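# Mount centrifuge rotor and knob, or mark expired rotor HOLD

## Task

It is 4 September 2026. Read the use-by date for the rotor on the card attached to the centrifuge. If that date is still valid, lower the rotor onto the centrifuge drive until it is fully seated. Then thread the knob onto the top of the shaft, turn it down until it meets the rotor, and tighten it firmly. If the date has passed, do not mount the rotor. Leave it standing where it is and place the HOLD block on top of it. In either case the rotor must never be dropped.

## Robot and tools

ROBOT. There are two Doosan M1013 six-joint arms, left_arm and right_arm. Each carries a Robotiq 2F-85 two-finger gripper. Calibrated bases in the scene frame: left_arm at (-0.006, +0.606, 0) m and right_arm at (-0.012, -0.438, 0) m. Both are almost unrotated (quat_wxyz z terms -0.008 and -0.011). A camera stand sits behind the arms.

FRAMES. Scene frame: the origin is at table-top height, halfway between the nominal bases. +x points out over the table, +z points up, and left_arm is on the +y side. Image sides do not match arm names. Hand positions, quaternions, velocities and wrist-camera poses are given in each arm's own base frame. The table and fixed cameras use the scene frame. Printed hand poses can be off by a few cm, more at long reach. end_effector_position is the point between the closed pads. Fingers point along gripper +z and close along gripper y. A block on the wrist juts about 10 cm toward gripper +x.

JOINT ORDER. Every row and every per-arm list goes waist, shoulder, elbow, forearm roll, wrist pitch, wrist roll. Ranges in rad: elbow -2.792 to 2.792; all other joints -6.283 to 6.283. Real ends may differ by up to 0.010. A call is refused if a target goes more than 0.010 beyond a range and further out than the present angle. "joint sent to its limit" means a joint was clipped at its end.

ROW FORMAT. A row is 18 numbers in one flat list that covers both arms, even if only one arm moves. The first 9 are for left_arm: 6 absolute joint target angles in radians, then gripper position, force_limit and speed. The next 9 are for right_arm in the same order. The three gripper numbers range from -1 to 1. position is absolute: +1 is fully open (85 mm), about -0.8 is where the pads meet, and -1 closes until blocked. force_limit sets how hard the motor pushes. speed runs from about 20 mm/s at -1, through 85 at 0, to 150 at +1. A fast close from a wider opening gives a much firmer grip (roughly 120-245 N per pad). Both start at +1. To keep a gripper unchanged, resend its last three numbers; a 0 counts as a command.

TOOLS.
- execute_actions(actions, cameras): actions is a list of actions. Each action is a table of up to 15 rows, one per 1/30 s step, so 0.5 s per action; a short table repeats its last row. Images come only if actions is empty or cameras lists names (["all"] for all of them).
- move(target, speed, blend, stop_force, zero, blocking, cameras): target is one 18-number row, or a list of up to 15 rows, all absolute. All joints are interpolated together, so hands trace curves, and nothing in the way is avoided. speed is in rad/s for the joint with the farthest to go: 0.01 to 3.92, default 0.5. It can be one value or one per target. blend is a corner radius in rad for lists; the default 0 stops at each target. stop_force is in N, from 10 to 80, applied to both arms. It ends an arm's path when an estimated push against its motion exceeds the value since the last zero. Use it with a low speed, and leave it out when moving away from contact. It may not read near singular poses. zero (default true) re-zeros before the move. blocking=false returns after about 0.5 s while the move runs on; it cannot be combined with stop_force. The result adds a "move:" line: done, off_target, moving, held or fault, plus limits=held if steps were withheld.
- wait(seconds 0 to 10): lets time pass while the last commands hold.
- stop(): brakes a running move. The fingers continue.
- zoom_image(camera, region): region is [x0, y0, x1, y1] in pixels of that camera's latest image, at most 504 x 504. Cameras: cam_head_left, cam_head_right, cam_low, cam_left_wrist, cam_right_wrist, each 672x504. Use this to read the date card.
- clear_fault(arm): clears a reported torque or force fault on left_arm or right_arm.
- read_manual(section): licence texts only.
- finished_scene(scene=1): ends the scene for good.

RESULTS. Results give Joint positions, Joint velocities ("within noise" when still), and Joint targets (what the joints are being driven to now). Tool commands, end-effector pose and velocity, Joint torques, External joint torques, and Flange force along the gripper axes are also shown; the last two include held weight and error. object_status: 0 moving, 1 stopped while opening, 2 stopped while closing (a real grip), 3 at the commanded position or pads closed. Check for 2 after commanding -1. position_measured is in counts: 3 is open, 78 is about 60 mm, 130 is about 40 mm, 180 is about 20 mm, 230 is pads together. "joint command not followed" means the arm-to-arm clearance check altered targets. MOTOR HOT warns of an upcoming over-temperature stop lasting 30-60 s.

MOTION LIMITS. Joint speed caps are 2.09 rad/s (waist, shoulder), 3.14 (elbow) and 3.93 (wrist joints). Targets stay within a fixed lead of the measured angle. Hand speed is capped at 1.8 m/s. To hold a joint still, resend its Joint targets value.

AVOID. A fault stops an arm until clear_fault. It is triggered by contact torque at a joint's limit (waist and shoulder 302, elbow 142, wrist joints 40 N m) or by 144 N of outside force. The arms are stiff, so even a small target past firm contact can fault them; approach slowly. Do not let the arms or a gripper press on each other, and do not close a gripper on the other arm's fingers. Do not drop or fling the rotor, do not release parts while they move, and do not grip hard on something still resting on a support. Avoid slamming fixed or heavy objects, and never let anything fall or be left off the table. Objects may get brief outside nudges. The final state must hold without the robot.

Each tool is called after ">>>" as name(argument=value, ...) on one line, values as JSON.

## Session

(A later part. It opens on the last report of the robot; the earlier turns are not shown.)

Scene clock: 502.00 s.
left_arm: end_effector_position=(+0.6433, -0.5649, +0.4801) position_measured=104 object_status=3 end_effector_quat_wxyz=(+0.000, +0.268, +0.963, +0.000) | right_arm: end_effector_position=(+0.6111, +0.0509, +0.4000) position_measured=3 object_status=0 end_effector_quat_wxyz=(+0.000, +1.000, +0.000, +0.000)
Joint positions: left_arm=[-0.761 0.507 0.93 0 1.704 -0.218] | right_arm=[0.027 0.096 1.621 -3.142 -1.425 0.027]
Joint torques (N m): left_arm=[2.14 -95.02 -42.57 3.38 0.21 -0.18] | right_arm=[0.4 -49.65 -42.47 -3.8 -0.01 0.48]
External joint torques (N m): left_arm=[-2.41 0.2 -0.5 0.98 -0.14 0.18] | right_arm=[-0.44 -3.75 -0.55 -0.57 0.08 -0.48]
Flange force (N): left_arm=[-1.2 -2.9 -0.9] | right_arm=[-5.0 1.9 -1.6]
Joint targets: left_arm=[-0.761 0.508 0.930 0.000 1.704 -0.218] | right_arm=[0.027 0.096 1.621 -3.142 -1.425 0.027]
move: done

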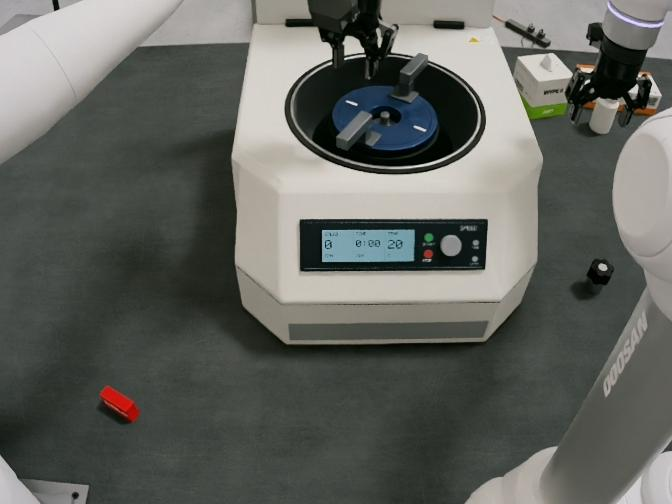

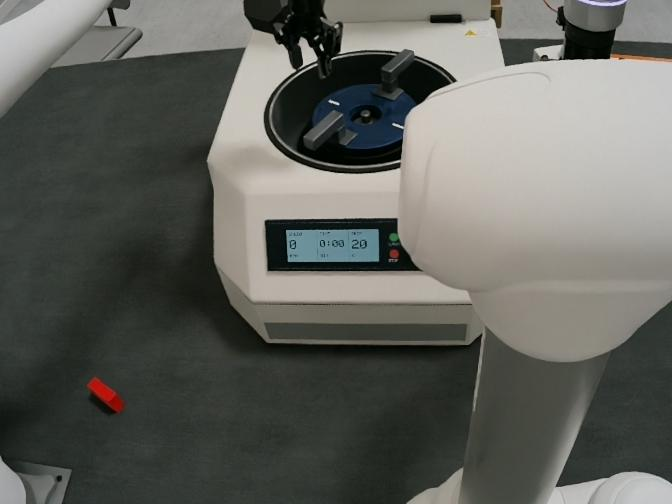

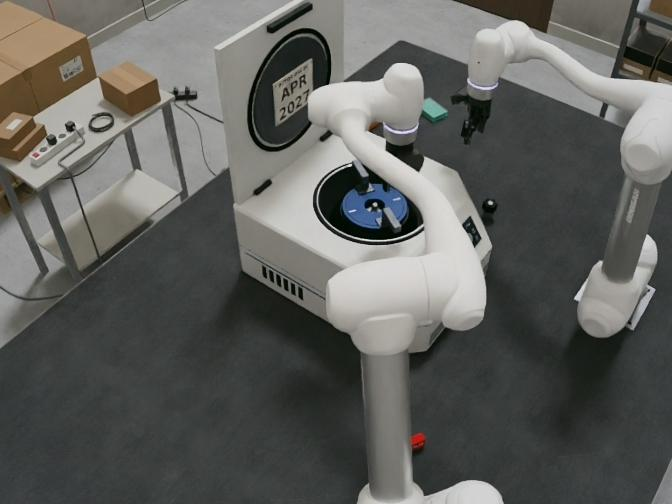

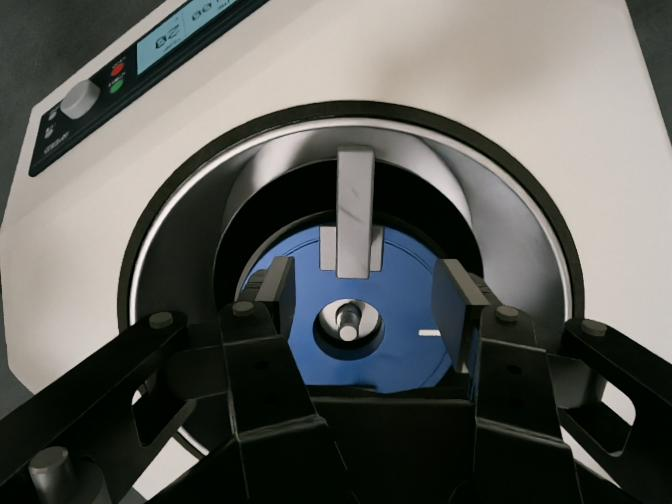

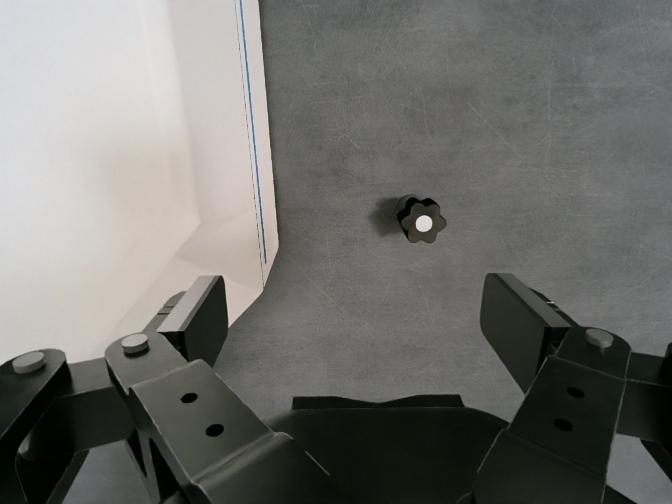

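>>> zoom_image(camera="cam_right_wrist", region=[370, 170, 470, 260])

>>> zoom_image(camera="cam_left_wrist", region=[280, 270, 440, 400])

>>> zoom_image(camera="cam_head_left", region=[560, 240, 640, 310])

Scaled by 5.040 from the camera's 672x504 image, which has a finer 960x720 frame.

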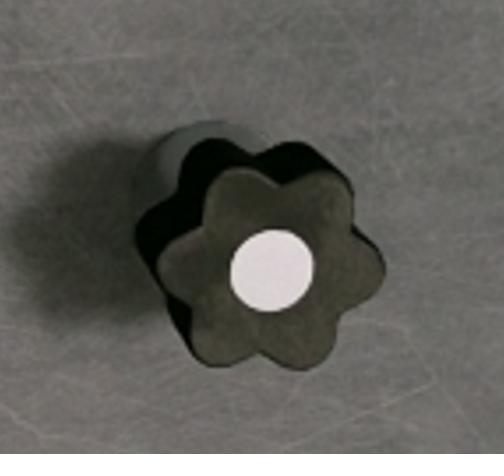

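Scaled by 3.150 from the camera's 672x504 image, which has a finer 960x720 frame.

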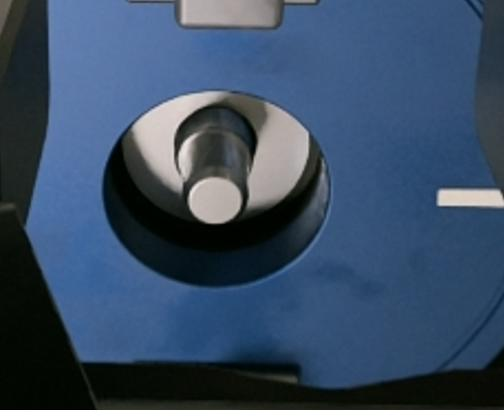

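Scaled by 6.300 from the camera's 672x504 image, which has a finer 960x720 frame.

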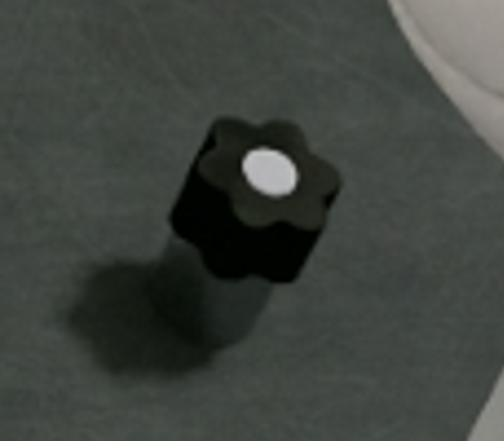

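>>> move(target=[-0.7609,0.5075,0.9304,0,1.7037,-0.2178,0.2,0,-1,-0.1598,0.1129,1.9829,-3.1416,-1.0458,-0.5958,1,0,-1], speed=0.4, cameras=["cam_right_wrist","cam_low"])

>>> zoom_image(camera="cam_right_wrist", region=[240, 140, 440, 300])

Scene clock: 506.10 s.
left_arm: end_effector_position=(+0.6433, -0.5649, +0.4801) position_measured=104 object_status=3 end_effector_quat_wxyz=(+0.000, +0.268, +0.963, +0.000) | right_arm: end_effector_position=(+0.5520, -0.0540, +0.2000) position_measured=3 object_status=3 end_effector_quat_wxyz=(+0.000, +0.976, +0.216, +0.000)
Joint positions: left_arm=[-0.761 0.507 0.93 0 1.704 -0.218] | right_arm=[-0.16 0.113 1.983 -3.142 -1.046 -0.596]
Joint torques (N m): left_arm=[1.89 -94.99 -42.54 3.36 0.2 -0.17] | right_arm=[0.74 -46.2 -37.85 -3.2 -0.07 0.45]
External joint torques (N m): left_arm=[-1.54 0.68 -0.17 0.98 -0.13 0.17] | right_arm=[-0.8 -3.2 0.25 -0.58 0.13 -0.45]
Flange force (N): left_arm=[-1.4 -1.9 -0.3] | right_arm=[-5.9 -0.9 -2.3]
Joint targets: left_arm=[-0.761 0.508 0.930 0.000 1.704 -0.218] | right_arm=[-0.160 0.113 1.983 -3.142 -1.046 -0.596]
move: done
Images, in order (width x height): cam_low 672x504, cam_right_wrist 672x504.

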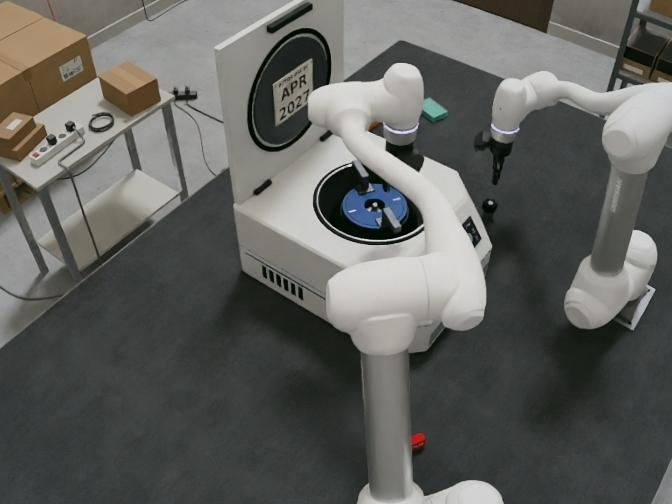

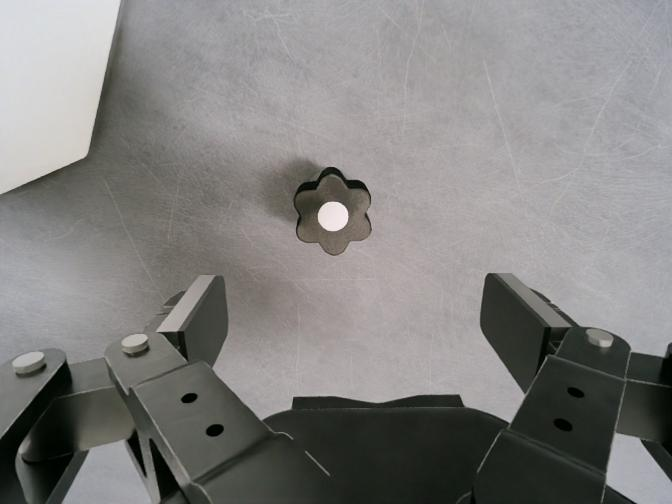

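Scaled by 2.520 from the camera's 672x504 image, which has a finer 960x720 frame.

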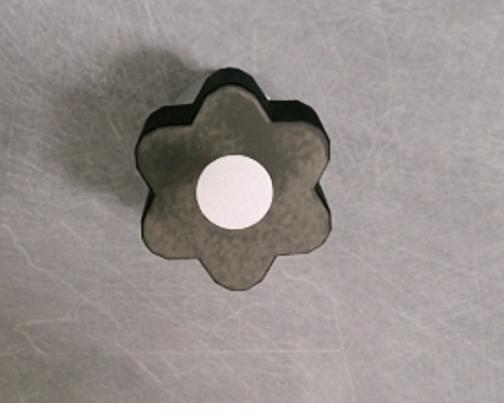

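>>> move(target=[[-0.7609,0.5075,0.9304,0,1.7037,-0.2178,0.2,0,-1,-0.1551,0.1931,2.0602,-3.1416,-0.8883,-0.5911,1,0,-1],[-0.7609,0.5075,0.9304,0,1.7037,-0.2178,0.2,0,-1,-0.1551,0.2708,2.1063,-3.1416,-0.7645,-0.5911,1,0,-1]], speed=[0.3,0.15], blend=[0.01,0], cameras=["cam_right_wrist"])

Scene clock: 509.13 s.
left_arm: end_effector_position=(+0.6433, -0.5649, +0.4801) position_measured=104 object_status=3 end_effector_quat_wxyz=(+0.000, +0.268, +0.963, +0.000) | right_arm: end_effector_position=(+0.5514, -0.0513, +0.0580) position_measured=3 object_status=3 end_effector_quat_wxyz=(+0.000, +0.976, +0.216, +0.000)
Joint positions: left_arm=[-0.761 0.507 0.93 0 1.704 -0.218] | right_arm=[-0.155 0.271 2.106 -3.142 -0.765 -0.591]
Joint torques (N m): left_arm=[2 -94.57 -42.57 3.42 0.23 -0.21] | right_arm=[0.81 -54.93 -30.63 -2.48 0 0.48]
External joint torques (N m): left_arm=[-1.97 0.18 -0.21 0.92 -0.16 0.21] | right_arm=[-0.86 -3.6 0.65 -0.54 0.05 -0.48]
Flange force (N): left_arm=[-0.4 -2.2 -0.2] | right_arm=[-6.5 -1.0 -4.3]
Joint targets: left_arm=[-0.761 0.508 0.930 0.000 1.704 -0.218] | right_arm=[-0.155 0.271 2.106 -3.142 -0.764 -0.591]
move: done
Images, in order (width x height): cam_right_wrist 672x504.

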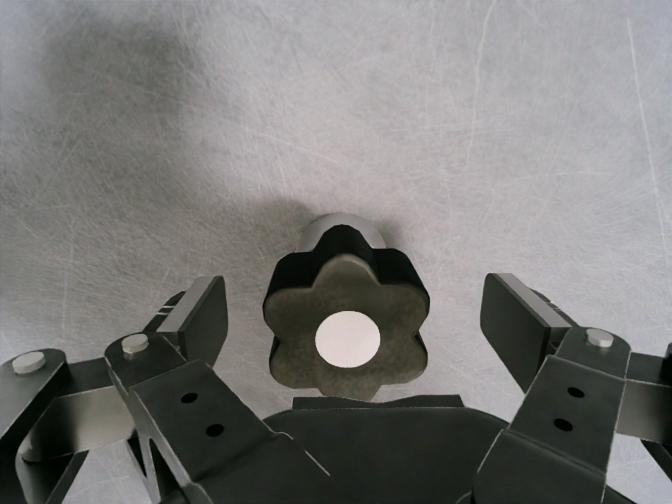

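>>> execute_actions(actions=[[[-0.7609,0.5075,0.9304,0,1.7037,-0.2178,0.2,0,-1,-0.1551,0.2708,2.1063,-3.1416,-0.7645,-0.5911,-1,0,-1]],[[-0.7609,0.5075,0.9304,0,1.7037,-0.2178,0.2,0,-1,-0.1551,0.2708,2.1063,-3.1416,-0.7645,-0.5911,-1,0,-1]],[[-0.7609,0.5075,0.9304,0,1.7037,-0.2178,0.2,0,-1,-0.1551,0.2708,2.1063,-3.1416,-0.7645,-0.5911,-1,0,-1]],[[-0.7609,0.5075,0.9304,0,1.7037,-0.2178,0.2,0,-1,-0.1551,0.2708,2.1063,-3.1416,-0.7645,-0.5911,-1,0,-1]],[[-0.7609,0.5075,0.9304,0,1.7037,-0.2178,0.2,0,-1,-0.1551,0.2708,2.1063,-3.1416,-0.7645,-0.5911,-1,0,-1]],[[-0.7609,0.5075,0.9304,0,1.7037,-0.2178,0.2,0,-1,-0.1551,0.2708,2.1063,-3.1416,-0.7645,-0.5911,-1,0,-1]]], cameras=["cam_right_wrist"])

Scene clock: 513.20 s.
left_arm: end_effector_position=(+0.6433, -0.5649, +0.4801) position_measured=104 object_status=3 end_effector_quat_wxyz=(+0.000, +0.268, +0.963, +0.000) | right_arm: end_effector_position=(+0.5515, -0.0513, +0.0581) position_measured=111 object_status=2 end_effector_quat_wxyz=(+0.000, +0.976, +0.216, +0.000)
Joint positions: left_arm=[-0.761 0.507 0.93 0 1.704 -0.218] | right_arm=[-0.155 0.271 2.106 -3.142 -0.764 -0.591]
Joint torques (N m): left_arm=[1.8 -94.52 -42.6 3.35 0.19 -0.21] | right_arm=[-0.03 -41.79 -25.38 -2.66 1.76 0.47]
External joint torques (N m): left_arm=[-1.91 -0.12 -0.35 1 -0.12 0.21] | right_arm=[-0.02 -16.93 -4.65 -0.36 -1.71 -0.47]
External joint torques at the end of the 2nd action: left_arm=[-2.1 -0.05 -0.25 0.97 -0.12 0.14] | right_arm=[-0.62 -3.59 0.43 -0.57 0.1 -0.49]
External joint torques at the end of the 3rd action: left_arm=[-2.12 -0.33 -0.59 1.04 -0.16 0.23] | right_arm=[-0.54 -3.13 0.66 -0.52 0.09 -0.48]
External joint torques at the end of the 4th action: left_arm=[-2.26 -0.01 -0.48 1 -0.14 0.2] | right_arm=[-0.12 -4.27 0.25 -0.38 0 -0.47]
External joint torques at the end of the 5th action: left_arm=[-1.41 -0.25 -0.24 1.01 -0.12 0.14] | right_arm=[0.16 -16.28 -4.71 -0.35 -1.72 -0.5]
Flange force (N): left_arm=[-0.3 -2.1 -0.5] | right_arm=[-11.2 -5.5 -29.4]
Flange force at the end of the 2nd action (N): left_arm=[0.0 -2.3 -0.3] | right_arm=[-5.9 -1.1 -4.4]
Flange force at the end of the 3rd action (N): left_arm=[-0.5 -2.3 -0.9] | right_arm=[-5.6 -1.2 -3.6]
Flange force at the end of the 4th action (N): left_arm=[-0.8 -2.6 -0.8] | right_arm=[-5.8 -2.1 -5.6]
Flange force at the end of the 5th action (N): left_arm=[0.2 -1.5 -0.2] | right_arm=[-10.3 -5.3 -28.5]
Joint targets: left_arm=[-0.761 0.508 0.930 0.000 1.704 -0.218] | right_arm=[-0.155 0.271 2.106 -3.142 -0.764 -0.591]
Images, in order (width x height): cam_right_wrist 672x504.

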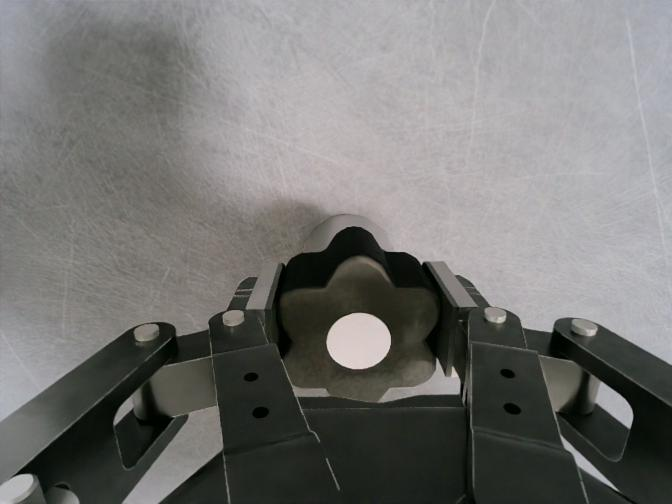

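>>> move(target=[[-0.8283,0.1709,1.5829,0.1821,0.8899,-0.3641,0.2,0,-1,-0.1551,0.2431,2.0950,-3.1416,-0.8035,-0.5911,-1,0,-1],[-0.8283,0.1709,1.5829,0.1821,0.8899,-0.3641,0.2,0,-1,-0.1551,0.0002,1.7216,-3.1416,-1.4198,-0.5911,-1,0,-1],[-0.8283,0.1709,1.5829,0.1821,0.8899,-0.3641,0.2,0,-1,0.4716,0.4898,0.9934,-3.1416,-1.6583,-5.8000,-1,0,-1]], speed=[0.3,0.4,1.0], blend=[0.01,0.01,0], cameras=["all"])

Scene clock: 528.77 s.
left_arm: end_effector_position=(+0.5918, -0.5339, +0.4120) position_measured=104 object_status=3 end_effector_quat_wxyz=(+0.249, +0.259, +0.931, -0.069) | right_arm: end_effector_position=(+0.7403, +0.4163, +0.4601) position_measured=111 object_status=2 end_effector_quat_wxyz=(+0.000, +1.000, -0.006, +0.000)
Joint positions: left_arm=[-0.828 0.171 1.583 0.182 0.89 -0.364] | right_arm=[0.472 0.49 0.993 -3.142 -1.658 -5.8]
Joint torques (N m): left_arm=[2.01 -61.78 -43.86 3.62 -1.05 -0.2] | right_arm=[0.5 -92.44 -45.62 -3.84 0 0.47]
External joint torques (N m): left_arm=[-1.96 -0.3 -0.17 1.01 -0.22 0.2] | right_arm=[-0.54 -1.84 2 -0.62 0.06 -0.47]
Flange force (N): left_arm=[1.2 -3.3 -0.4] | right_arm=[-7.6 5.8 4.5]
Joint targets: left_arm=[-0.828 0.171 1.583 0.182 0.890 -0.364] | right_arm=[0.472 0.490 0.993 -3.142 -1.658 -5.800]
move: done

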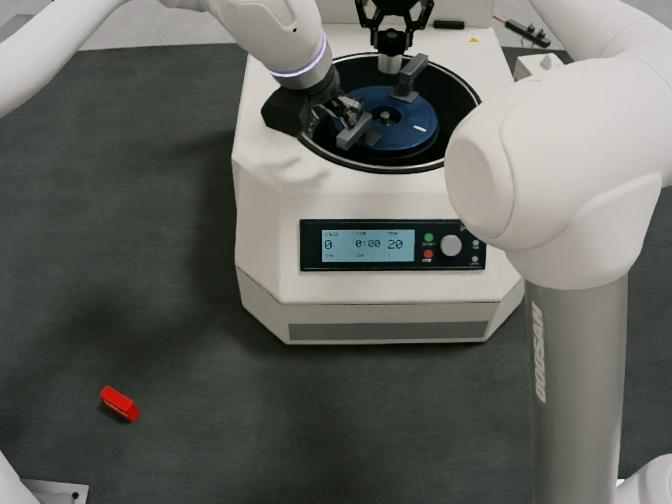

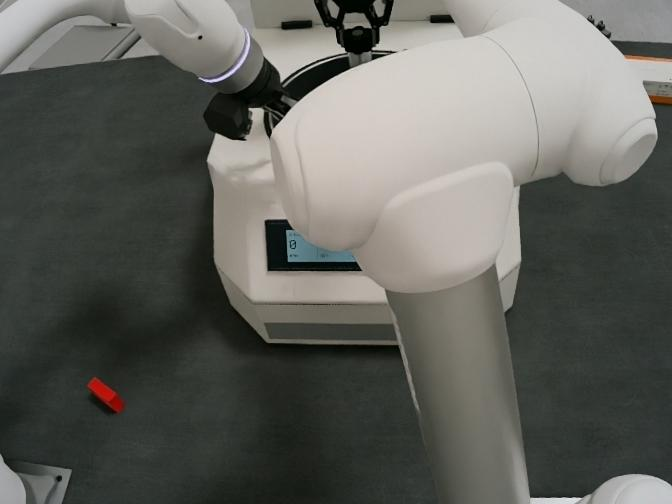

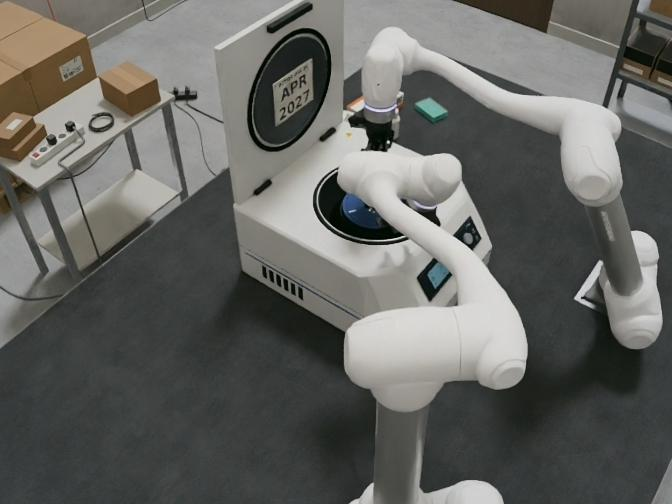

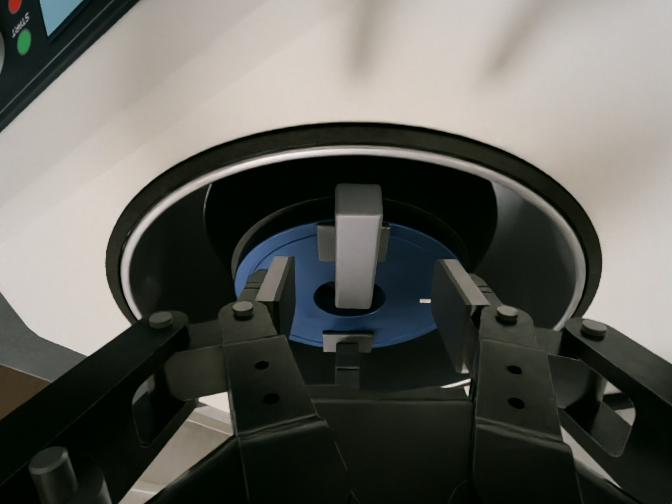

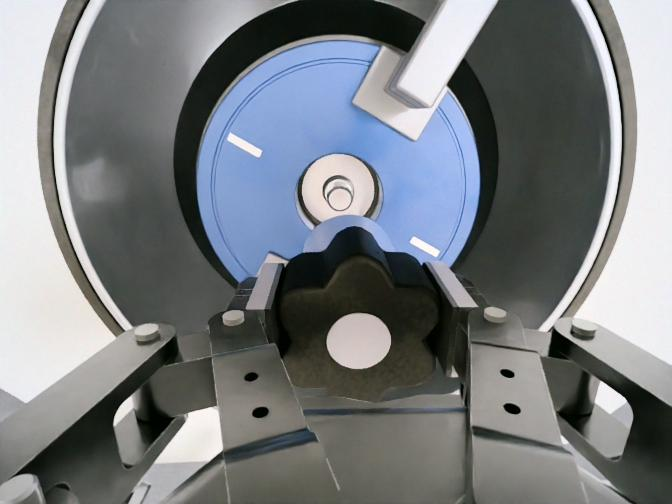

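>>> move(target=[-0.8283,0.1709,1.5829,0.1821,0.8899,-0.3641,0.2,0,-1,0.4716,0.4901,1.1721,-3.1416,-1.4794,-5.8,-1,0,-1], speed=0.2, cameras=["all"])

Scene clock: 533.00 s.
left_arm: end_effector_position=(+0.5918, -0.5339, +0.4120) position_measured=104 object_status=3 end_effector_quat_wxyz=(+0.249, +0.259, +0.931, -0.069) | right_arm: end_effector_position=(+0.7402, +0.4162, +0.3600) position_measured=111 object_status=2 end_effector_quat_wxyz=(+0.000, +1.000, -0.006, +0.000)
Joint positions: left_arm=[-0.828 0.171 1.583 0.182 0.89 -0.364] | right_arm=[0.472 0.49 1.172 -3.142 -1.479 -5.8]
Joint torques (N m): left_arm=[2.01 -61.97 -43.75 3.68 -1.08 -0.23] | right_arm=[0.56 -92.19 -45.64 -3.83 -0.06 0.49]
External joint torques (N m): left_arm=[-2.13 0.02 -0.19 0.94 -0.18 0.23] | right_arm=[-0.7 -1.37 2.36 -0.6 0.12 -0.49]
Flange force (N): left_arm=[0.7 -3.6 -0.2] | right_arm=[-6.9 5.6 3.6]
Joint targets: left_arm=[-0.828 0.171 1.583 0.182 0.890 -0.364] | right_arm=[0.472 0.490 1.172 -3.142 -1.479 -5.800]
move: done

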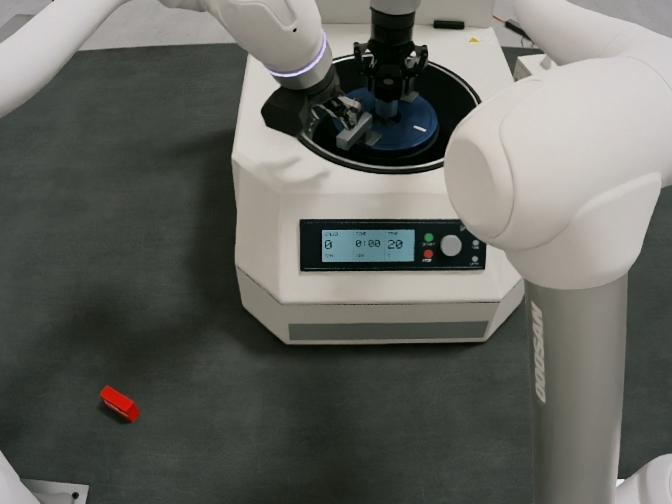

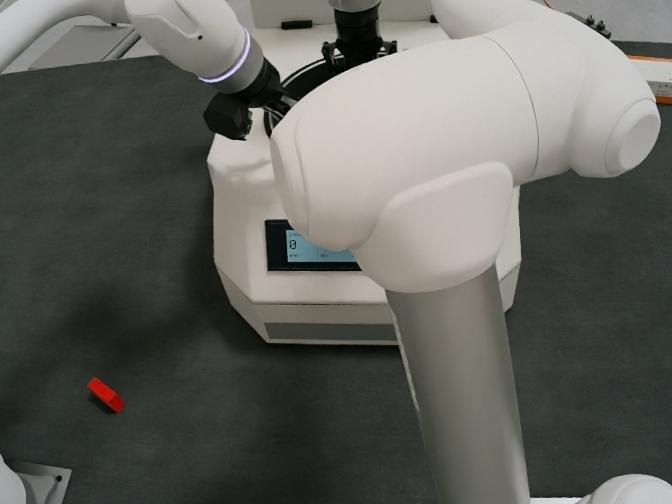

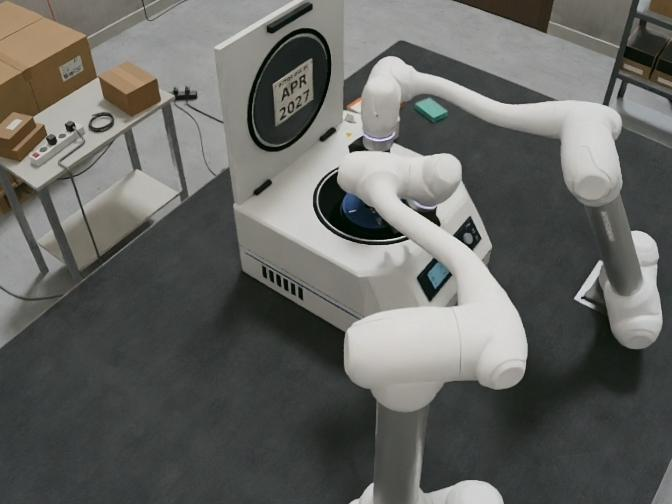

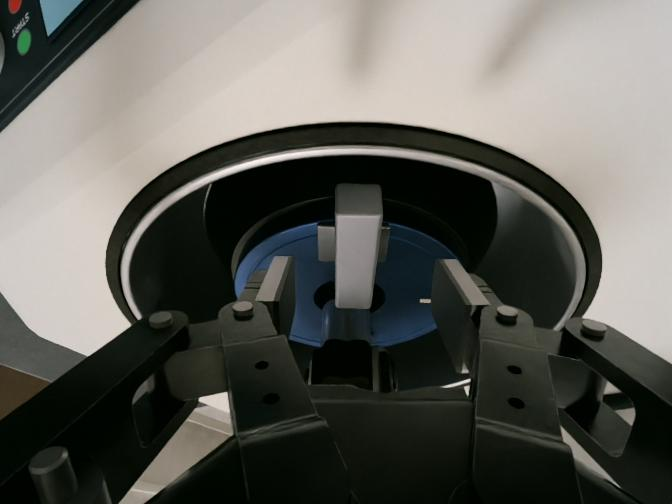

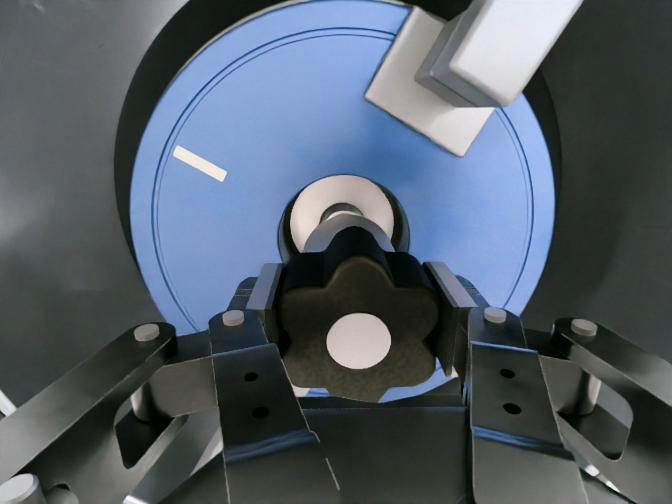

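>>> zoom_image(camera="cam_right_wrist", region=[250, 150, 450, 300])

Scaled by 2.520 from the camera's 672x504 image, which has a finer 960x720 frame.

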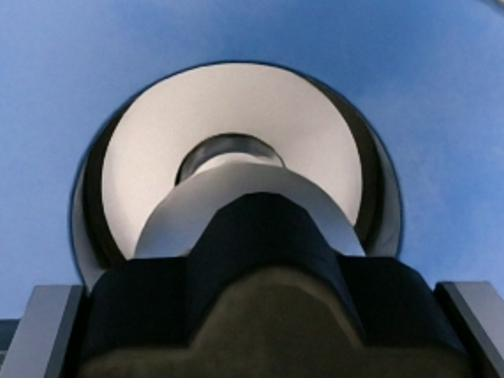

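>>> move(target=[-0.8283,0.1709,1.5829,0.1821,0.8899,-0.3641,0.2,0,-1,0.4716,0.49876,1.23098,-3.1416,-1.41185,-5.8,-1,0,-1], speed=0.025, stop_force=12, cameras=["cam_right_wrist"])

Scene clock: 536.90 s.
left_arm: end_effector_position=(+0.5918, -0.5339, +0.4120) position_measured=104 object_status=3 end_effector_quat_wxyz=(+0.249, +0.259, +0.931, -0.069) | right_arm: end_effector_position=(+0.7406, +0.4164, +0.3376) position_measured=111 object_status=2 end_effector_quat_wxyz=(+0.000, +1.000, -0.006, +0.000)
Joint positions: left_arm=[-0.828 0.171 1.583 0.182 0.89 -0.364] | right_arm=[0.472 0.495 1.205 -3.142 -1.441 -5.8]
Joint torques (N m): left_arm=[1.73 -61.97 -43.62 3.63 -1.07 -0.21] | right_arm=[3.71 -77.8 -31.23 -2.8 -3.39 0.48]
External joint torques (N m): left_arm=[-1.84 -0.1 -0.44 1 -0.19 0.21] | right_arm=[-3.83 -15.16 -11.46 -1.57 3.44 -0.48]
Flange force (N): left_arm=[0.2 -3.3 -0.3] | right_arm=[3.2 4.0 -14.3]
Joint targets: left_arm=[-0.828 0.171 1.583 0.182 0.890 -0.364] | right_arm=[0.472 0.495 1.205 -3.142 -1.441 -5.800]
move: contact (right_arm); right_arm: the wrist pitch is farthest, 0.029 rad from its target
Images, in order (width x height): cam_right_wrist 672x504.

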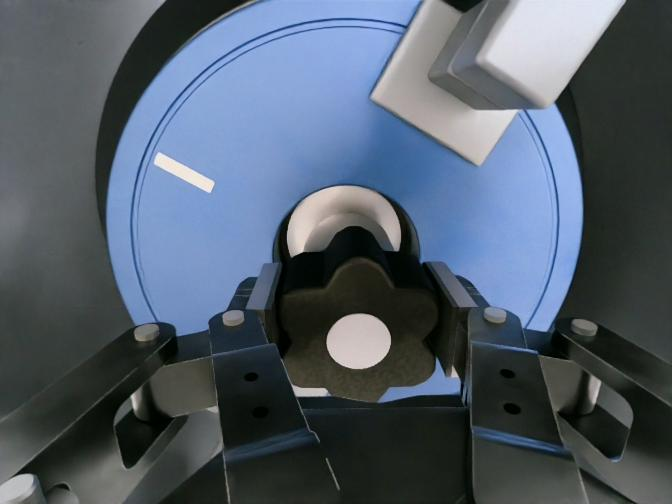

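>>> move(target=[-0.8283,0.1709,1.5829,0.1821,0.8899,-0.3641,0.2,0,-1,0.4716,0.495,1.205,-3.1416,-1.441,-4.8,-1,0,-1], speed=0.5, cameras=["cam_right_wrist"])

Scene clock: 539.60 s.
left_arm: end_effector_position=(+0.5918, -0.5339, +0.4120) position_measured=104 object_status=3 end_effector_quat_wxyz=(+0.249, +0.259, +0.931, -0.069) | right_arm: end_effector_position=(+0.7407, +0.4164, +0.3377) position_measured=111 object_status=2 end_effector_quat_wxyz=(+0.000, +0.875, -0.484, +0.000)
Joint positions: left_arm=[-0.828 0.171 1.583 0.182 0.89 -0.364] | right_arm=[0.472 0.495 1.205 -3.142 -1.441 -4.8]
Joint torques (N m): left_arm=[1.57 -61.74 -43.68 3.61 -1.05 -0.09] | right_arm=[11.95 -83.59 -37.89 0.4 -1.3 0.57]
External joint torques (N m): left_arm=[-1.56 -0.47 -0.49 1.04 -0.22 0.09] | right_arm=[-11.97 -10.36 -5.18 -4.85 1.3 -0.57]
Flange force (N): left_arm=[0.6 -3.0 -0.6] | right_arm=[14.5 6.6 -7.7]
Joint targets: left_arm=[-0.828 0.171 1.583 0.182 0.890 -0.364] | right_arm=[0.472 0.495 1.205 -3.142 -1.441 -4.800]
move: done
Images, in order (width x height): cam_right_wrist 672x504.

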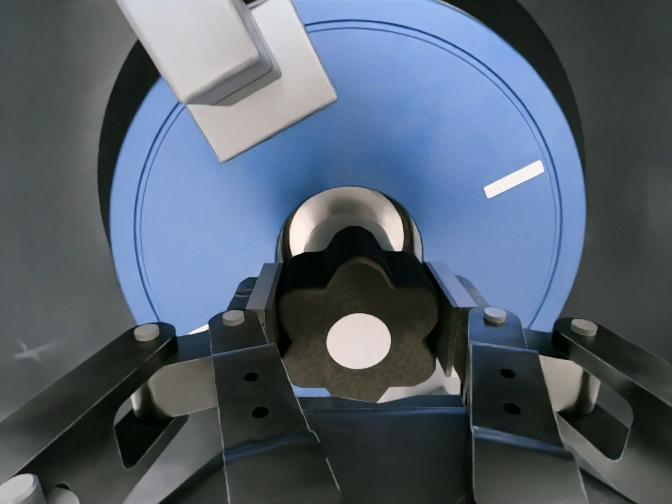

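>>> move(target=[-0.8283,0.1709,1.5829,0.1821,0.8899,-0.3641,0.2,0,-1,0.4716,0.495,1.205,-3.1416,-1.441,-3.8,-1,0,-1], speed=0.6)

>>> move(target=[-0.8283,0.1709,1.5829,0.1821,0.8899,-0.3641,0.2,0,-1,0.4716,0.495,1.205,-3.1416,-1.441,-2.8,-1,0,-1], speed=0.6)

Scene clock: 542.47 s.
left_arm: end_effector_position=(+0.5918, -0.5339, +0.4120) position_measured=104 object_status=3 end_effector_quat_wxyz=(+0.249, +0.259, +0.931, -0.069) | right_arm: end_effector_position=(+0.7407, +0.4165, +0.3377) position_measured=111 object_status=2 end_effector_quat_wxyz=(+0.000, -0.535, +0.845, +0.000)
Joint positions: left_arm=[-0.828 0.171 1.583 0.182 0.89 -0.364] | right_arm=[0.472 0.495 1.205 -3.142 -1.441 -3.8]
Joint torques (N m): left_arm=[2.03 -61.71 -43.74 3.64 -1.08 -0.18] | right_arm=[10.6 -70.47 -41.42 0.11 7.34 0.59]
External joint torques (N m): left_arm=[-2 -0.67 -0.58 1.02 -0.2 0.18] | right_arm=[-10.71 -23.34 -1.7 -4.56 -7.4 -0.59]
Flange force (N): left_arm=[0.7 -3.4 -1.0] | right_arm=[31.6 6.2 -20.2]
Joint targets: left_arm=[-0.828 0.171 1.583 0.182 0.890 -0.364] | right_arm=[0.472 0.495 1.205 -3.142 -1.441 -3.800]
move: done

Scene clock: 544.50 s.
left_arm: end_effector_position=(+0.5918, -0.5339, +0.4120) position_measured=104 object_status=3 end_effector_quat_wxyz=(+0.249, +0.259, +0.931, -0.069) | right_arm: end_effector_position=(+0.7406, +0.4166, +0.3377) position_measured=111 object_status=2 end_effector_quat_wxyz=(+0.000, -0.065, +0.998, +0.000)
Joint positions: left_arm=[-0.828 0.171 1.583 0.182 0.89 -0.364] | right_arm=[0.472 0.495 1.205 -3.141 -1.441 -2.8]
Joint torques (N m): left_arm=[1.87 -62.2 -43.84 3.67 -1.05 -0.17] | right_arm=[-20.46 -69.7 -40.1 -11.39 6.82 0.14]
External joint torques (N m): left_arm=[-1.83 0.1 -0.21 0.96 -0.21 0.17] | right_arm=[20.34 -23.62 -2.76 7.04 -6.89 -0.14]
Flange force (N): left_arm=[0.6 -3.3 0.0] | right_arm=[33.0 12.4 -20.9]
Joint targets: left_arm=[-0.828 0.171 1.583 0.182 0.890 -0.364] | right_arm=[0.472 0.495 1.205 -3.142 -1.441 -2.800]
move: done

>>> wait(seconds=0.1, cameras=["all"])

>>> zoom_image(camera="cam_right_wrist", region=[230, 140, 470, 410])

Scene clock: 546.27 s.
left_arm: end_effector_position=(+0.5918, -0.5339, +0.4120) position_measured=104 object_status=3 end_effector_quat_wxyz=(+0.249, +0.259, +0.931, -0.069) | right_arm: end_effector_position=(+0.7407, +0.4165, +0.3377) position_measured=111 object_status=2 end_effector_quat_wxyz=(+0.000, -0.065, +0.998, +0.000)
Joint positions: left_arm=[-0.828 0.171 1.583 0.182 0.89 -0.364] | right_arm=[0.472 0.495 1.205 -3.142 -1.441 -2.8]
Joint torques (N m): left_arm=[1.93 -62.02 -43.9 3.62 -1.06 -0.13] | right_arm=[-15.86 -69.66 -41.71 -9.62 7.84 0.4]
External joint torques (N m): left_arm=[-1.98 -0.02 -0.1 1 -0.2 0.13] | right_arm=[15.77 -23.65 -1.14 5.27 -7.92 -0.4]
Flange force (N): left_arm=[1.0 -3.5 -0.1] | right_arm=[34.2 5.7 -20.3]
Joint targets: left_arm=[-0.828 0.171 1.583 0.182 0.890 -0.364] | right_arm=[0.472 0.495 1.205 -3.142 -1.441 -2.800]
Tool commands: left_gripper/position=+0.2 left_gripper/force_limit=+0.0 left_gripper/speed=-1.0 right_gripper/position=-1.0 right_gripper/force_limit=+0.0 right_gripper/speed=-1.0
wait: 0.10 s; at rest from the start

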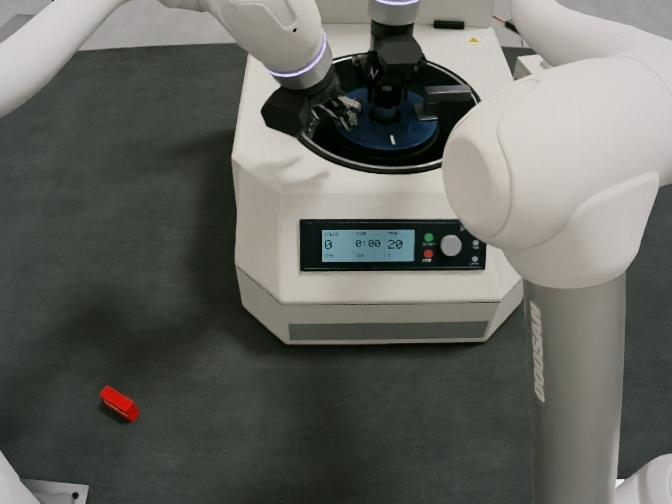

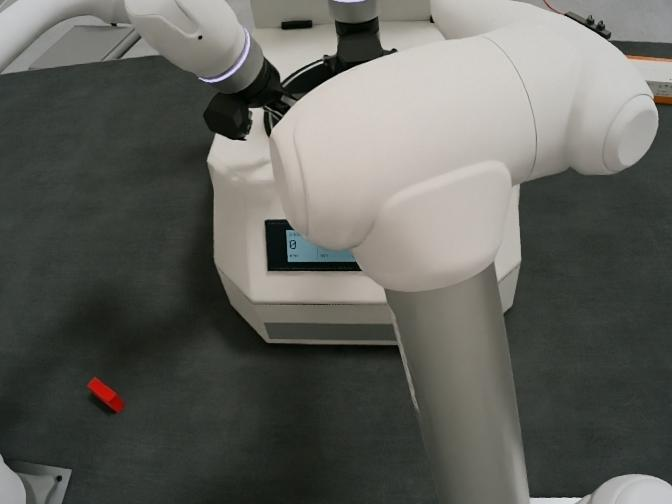

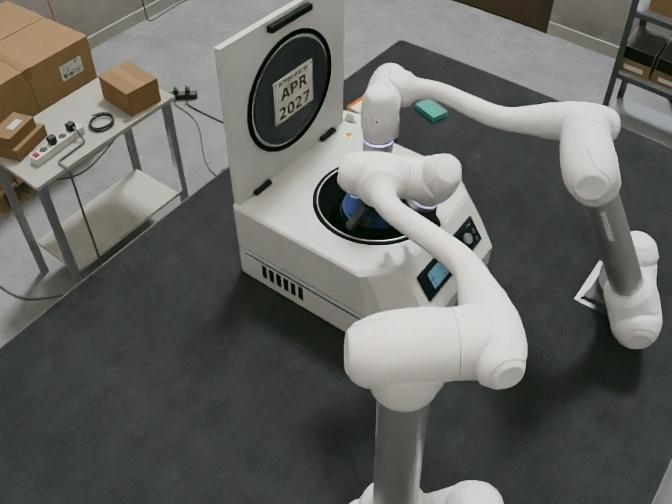

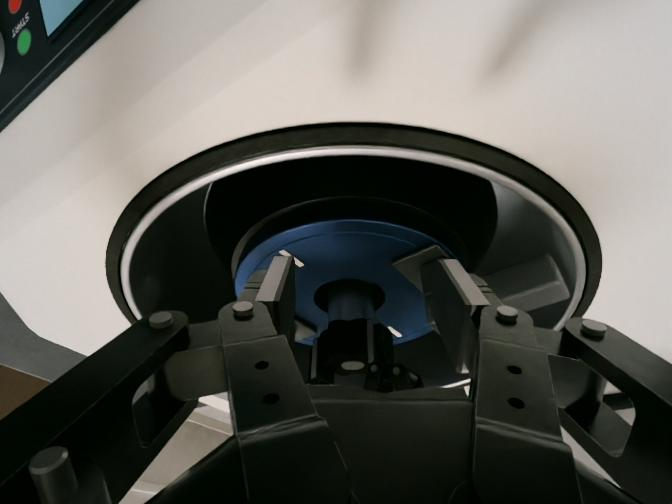

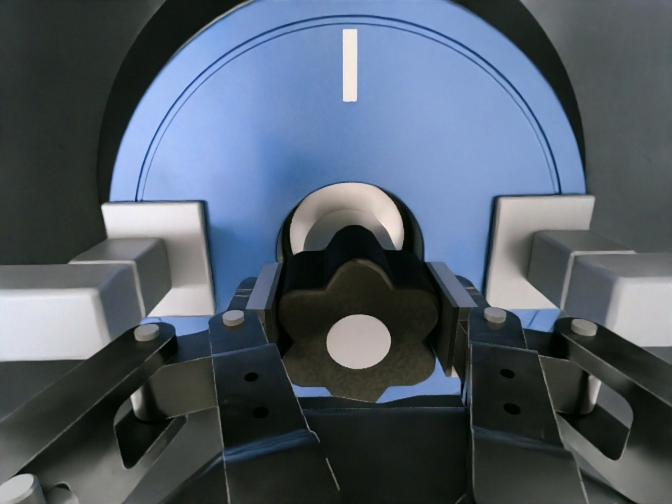

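Scaled by 1.867 from the camera's 672x504 image, which has a finer 960x720 frame.

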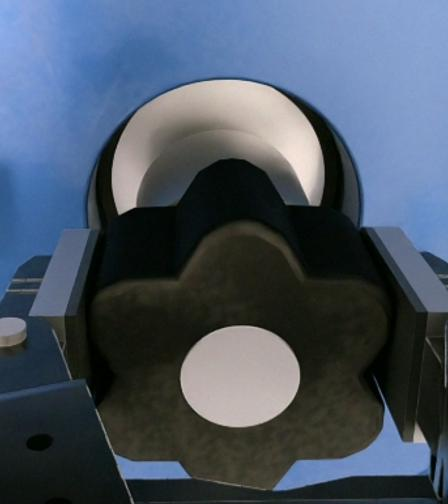

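>>> move(target=[-0.8283,0.1709,1.5829,0.1821,0.8899,-0.3641,0.2,0,-1,0.4716,0.4931,1.1949,-3.1416,-1.45359,-2.8,-1,0,-1], speed=0.1, cameras=["cam_right_wrist"])

>>> move(target=[-0.8283,0.1709,1.5829,0.1821,0.8899,-0.3641,0.2,0,-1,0.4716,0.49876,1.23098,-3.1416,-1.41185,-2.8,-1,0,-1], speed=0.015, stop_force=10)

Scene clock: 547.57 s.
left_arm: end_effector_position=(+0.5918, -0.5339, +0.4120) position_measured=104 object_status=3 end_effector_quat_wxyz=(+0.249, +0.259, +0.931, -0.069) | right_arm: end_effector_position=(+0.7404, +0.4162, +0.3449) position_measured=111 object_status=2 end_effector_quat_wxyz=(+0.000, -0.065, +0.998, +0.000)
Joint positions: left_arm=[-0.828 0.171 1.583 0.182 0.89 -0.364] | right_arm=[0.471 0.493 1.195 -3.142 -1.454 -2.8]
Joint torques (N m): left_arm=[2.15 -62.16 -43.71 3.64 -1.06 -0.19] | right_arm=[-1.33 -92.58 -46.3 -4.52 0.43 0.47]
External joint torques (N m): left_arm=[-2.35 0.24 -0.21 0.97 -0.2 0.19] | right_arm=[1.21 -0.83 3.31 0.15 -0.51 -0.47]
Flange force (N): left_arm=[0.5 -4.1 0.0] | right_arm=[9.3 -2.8 3.9]
Joint targets: left_arm=[-0.828 0.171 1.583 0.182 0.890 -0.364] | right_arm=[0.472 0.493 1.195 -3.142 -1.454 -2.800]
move: done
Images, in order (width x height): cam_right_wrist 672x504.

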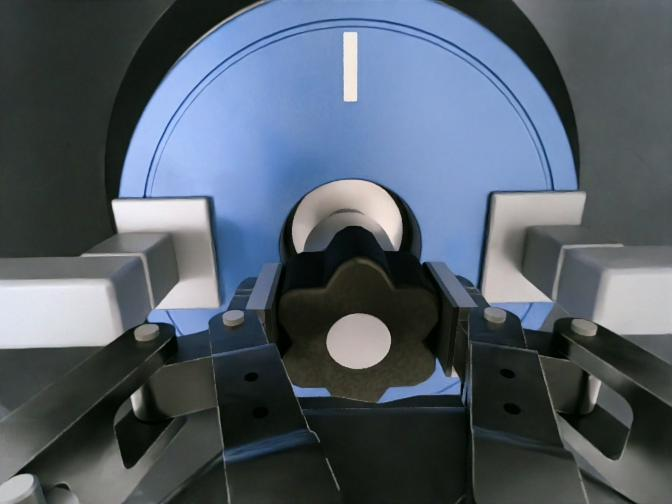

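Scene clock: 548.80 s.
left_arm: end_effector_position=(+0.5918, -0.5339, +0.4120) position_measured=104 object_status=3 end_effector_quat_wxyz=(+0.249, +0.259, +0.931, -0.069) | right_arm: end_effector_position=(+0.7404, +0.4163, +0.3390) position_measured=111 object_status=2 end_effector_quat_wxyz=(+0.000, -0.065, +0.998, +0.000)
Joint positions: left_arm=[-0.828 0.171 1.583 0.182 0.89 -0.364] | right_arm=[0.472 0.494 1.203 -3.142 -1.444 -2.8]
Joint torques (N m): left_arm=[1.68 -61.97 -43.61 3.61 -1.04 -0.22] | right_arm=[-1.79 -81.4 -40.64 -4.61 1.7 0.5]
External joint torques (N m): left_arm=[-1.91 -0.08 -0.47 1.02 -0.23 0.22] | right_arm=[1.75 -12.45 -2.33 0.26 -1.79 -0.5]
Flange force (N): left_arm=[0.2 -3.4 -0.3] | right_arm=[13.1 -3.7 -9.2]
Joint targets: left_arm=[-0.828 0.171 1.583 0.182 0.890 -0.364] | right_arm=[0.472 0.494 1.203 -3.142 -1.444 -2.800]
move: contact (right_arm); right_arm: the wrist pitch is farthest, 0.032 rad from its target

>>> move(target=[-0.8283,0.1709,1.5829,0.1821,0.8899,-0.3641,0.2,0,-1,0.472,0.4942,1.2033,-3.1416,-1.4441,-1.3,-1,0,-1], speed=1.0)

>>> move(target=[-0.8283,0.1709,1.5829,0.1821,0.8899,-0.3641,0.2,0,-1,0.472,0.4942,1.2033,-3.1416,-1.4441,0.2,-1,0,-1], speed=1.0, cameras=["cam_right_wrist"])

Scene clock: 551.33 s.
left_arm: end_effector_position=(+0.5918, -0.5339, +0.4120) position_measured=104 object_status=3 end_effector_quat_wxyz=(+0.249, +0.259, +0.931, -0.069) | right_arm: end_effector_position=(+0.7401, +0.4166, +0.3393) position_measured=111 object_status=2 end_effector_quat_wxyz=(+0.000, +0.633, +0.775, +0.000)
Joint positions: left_arm=[-0.828 0.171 1.583 0.182 0.89 -0.364] | right_arm=[0.472 0.494 1.203 -3.142 -1.444 -1.3]
Joint torques (N m): left_arm=[2.24 -62.14 -43.79 3.64 -1.08 -0.21] | right_arm=[-2.8 -89.91 -44.25 -4.95 0.29 0.51]
External joint torques (N m): left_arm=[-2.07 -0.11 -0.39 1.01 -0.19 0.2] | right_arm=[2.69 -3.75 1.15 0.64 -0.28 -0.51]
Flange force (N): left_arm=[0.4 -3.6 -0.4] | right_arm=[-0.3 -9.5 0.4]
Joint targets: left_arm=[-0.828 0.171 1.583 0.182 0.890 -0.364] | right_arm=[0.472 0.494 1.203 -3.142 -1.444 -1.300]
move: done

Scene clock: 553.27 s.
left_arm: end_effector_position=(+0.5918, -0.5339, +0.4120) position_measured=104 object_status=3 end_effector_quat_wxyz=(+0.249, +0.259, +0.931, -0.069) | right_arm: end_effector_position=(+0.7401, +0.4166, +0.3393) position_measured=111 object_status=2 end_effector_quat_wxyz=(+0.000, +0.991, +0.136, +0.000)
Joint positions: left_arm=[-0.828 0.171 1.583 0.182 0.89 -0.364] | right_arm=[0.472 0.494 1.203 -3.142 -1.444 0.2]
Joint torques (N m): left_arm=[1.82 -62.17 -43.8 3.65 -1.14 -0.24] | right_arm=[0.49 -92.68 -45.46 -3.77 -0.02 0.43]
External joint torques (N m): left_arm=[-1.5 -0.26 -0.5 1.01 -0.13 0.24] | right_arm=[-0.61 -0.62 2.52 -0.61 0.09 -0.43]
Flange force (N): left_arm=[0.1 -2.7 -0.5] | right_arm=[-7.3 3.1 3.7]
Joint targets: left_arm=[-0.828 0.171 1.583 0.182 0.890 -0.364] | right_arm=[0.472 0.494 1.203 -3.142 -1.444 0.200]
move: done
Images, in order (width x height): cam_right_wrist 672x504.

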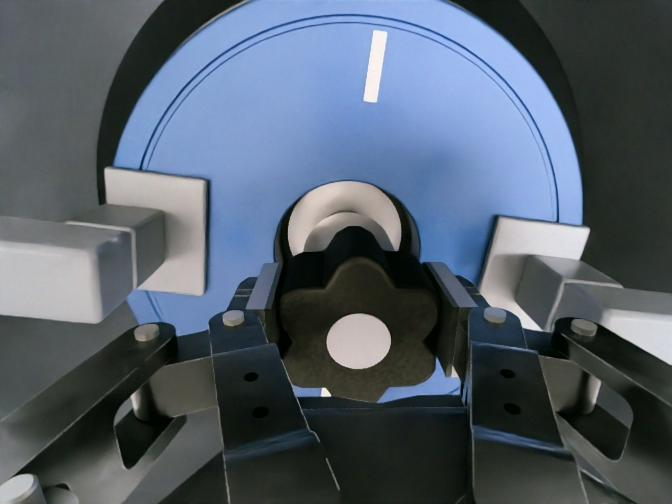

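>>> move(target=[-0.8283,0.1709,1.5829,0.1821,0.8899,-0.3641,0.2,0,-1,0.472,0.4944,1.2043,-3.1416,-1.4429,0.2,-1,0,-1], speed=0.05)

>>> move(target=[-0.8283,0.1709,1.5829,0.1821,0.8899,-0.3641,0.2,0,-1,0.472,0.4944,1.2043,-3.1416,-1.4429,-0.71,-1,0,-1], speed=0.4, cameras=["cam_right_wrist"])

Scene clock: 554.73 s.
left_arm: end_effector_position=(+0.5918, -0.5339, +0.4120) position_measured=104 object_status=3 end_effector_quat_wxyz=(+0.249, +0.259, +0.931, -0.069) | right_arm: end_effector_position=(+0.7402, +0.4166, +0.3386) position_measured=111 object_status=2 end_effector_quat_wxyz=(+0.000, +0.991, +0.136, +0.000)
Joint positions: left_arm=[-0.828 0.171 1.583 0.182 0.89 -0.364] | right_arm=[0.472 0.494 1.204 -3.142 -1.443 0.2]
Joint torques (N m): left_arm=[1.46 -61.95 -43.63 3.63 -1.04 -0.16] | right_arm=[0.91 -90.61 -43.47 -3.7 -0.47 0.45]
External joint torques (N m): left_arm=[-1.71 0.04 -0.3 0.98 -0.22 0.16] | right_arm=[-0.98 -3.28 0.4 -0.69 0.53 -0.45]
Flange force (N): left_arm=[0.4 -3.2 -0.1] | right_arm=[-6.6 3.4 0.8]
Joint targets: left_arm=[-0.828 0.171 1.583 0.182 0.890 -0.364] | right_arm=[0.472 0.494 1.204 -3.142 -1.443 0.200]
move: done

Scene clock: 557.33 s.
left_arm: end_effector_position=(+0.5918, -0.5339, +0.4120) position_measured=104 object_status=3 end_effector_quat_wxyz=(+0.249, +0.259, +0.931, -0.069) | right_arm: end_effector_position=(+0.7402, +0.4166, +0.3386) position_measured=111 object_status=2 end_effector_quat_wxyz=(+0.000, +0.830, +0.557, +0.000)
Joint positions: left_arm=[-0.828 0.171 1.583 0.182 0.89 -0.364] | right_arm=[0.472 0.494 1.204 -3.142 -1.443 -0.71]
Joint torques (N m): left_arm=[2.2 -62.1 -43.72 3.7 -1.07 -0.21] | right_arm=[-2.34 -86.78 -38.29 -4.97 -2.73 0.43]
External joint torques (N m): left_arm=[-2.13 -0.14 -0.46 0.95 -0.2 0.21] | right_arm=[2.29 -7.08 -4.76 0.65 2.77 -0.43]
Flange force (N): left_arm=[0.3 -3.6 -0.4] | right_arm=[-0.3 -3.0 -3.9]
Joint targets: left_arm=[-0.828 0.171 1.583 0.182 0.890 -0.364] | right_arm=[0.472 0.494 1.204 -3.142 -1.443 -0.710]
move: done
Images, in order (width x height): cam_right_wrist 672x504.

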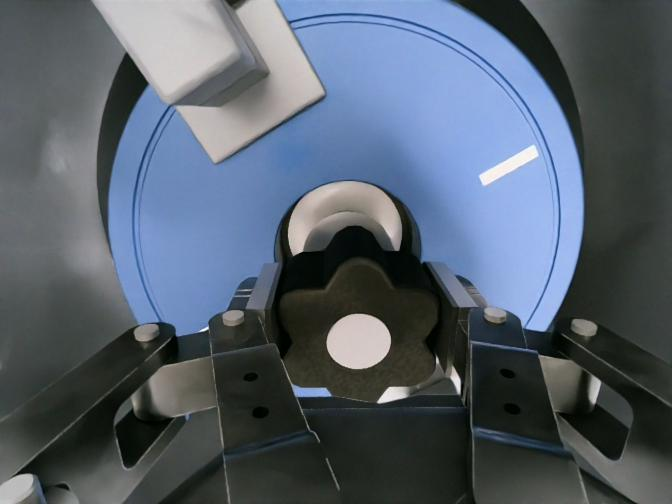

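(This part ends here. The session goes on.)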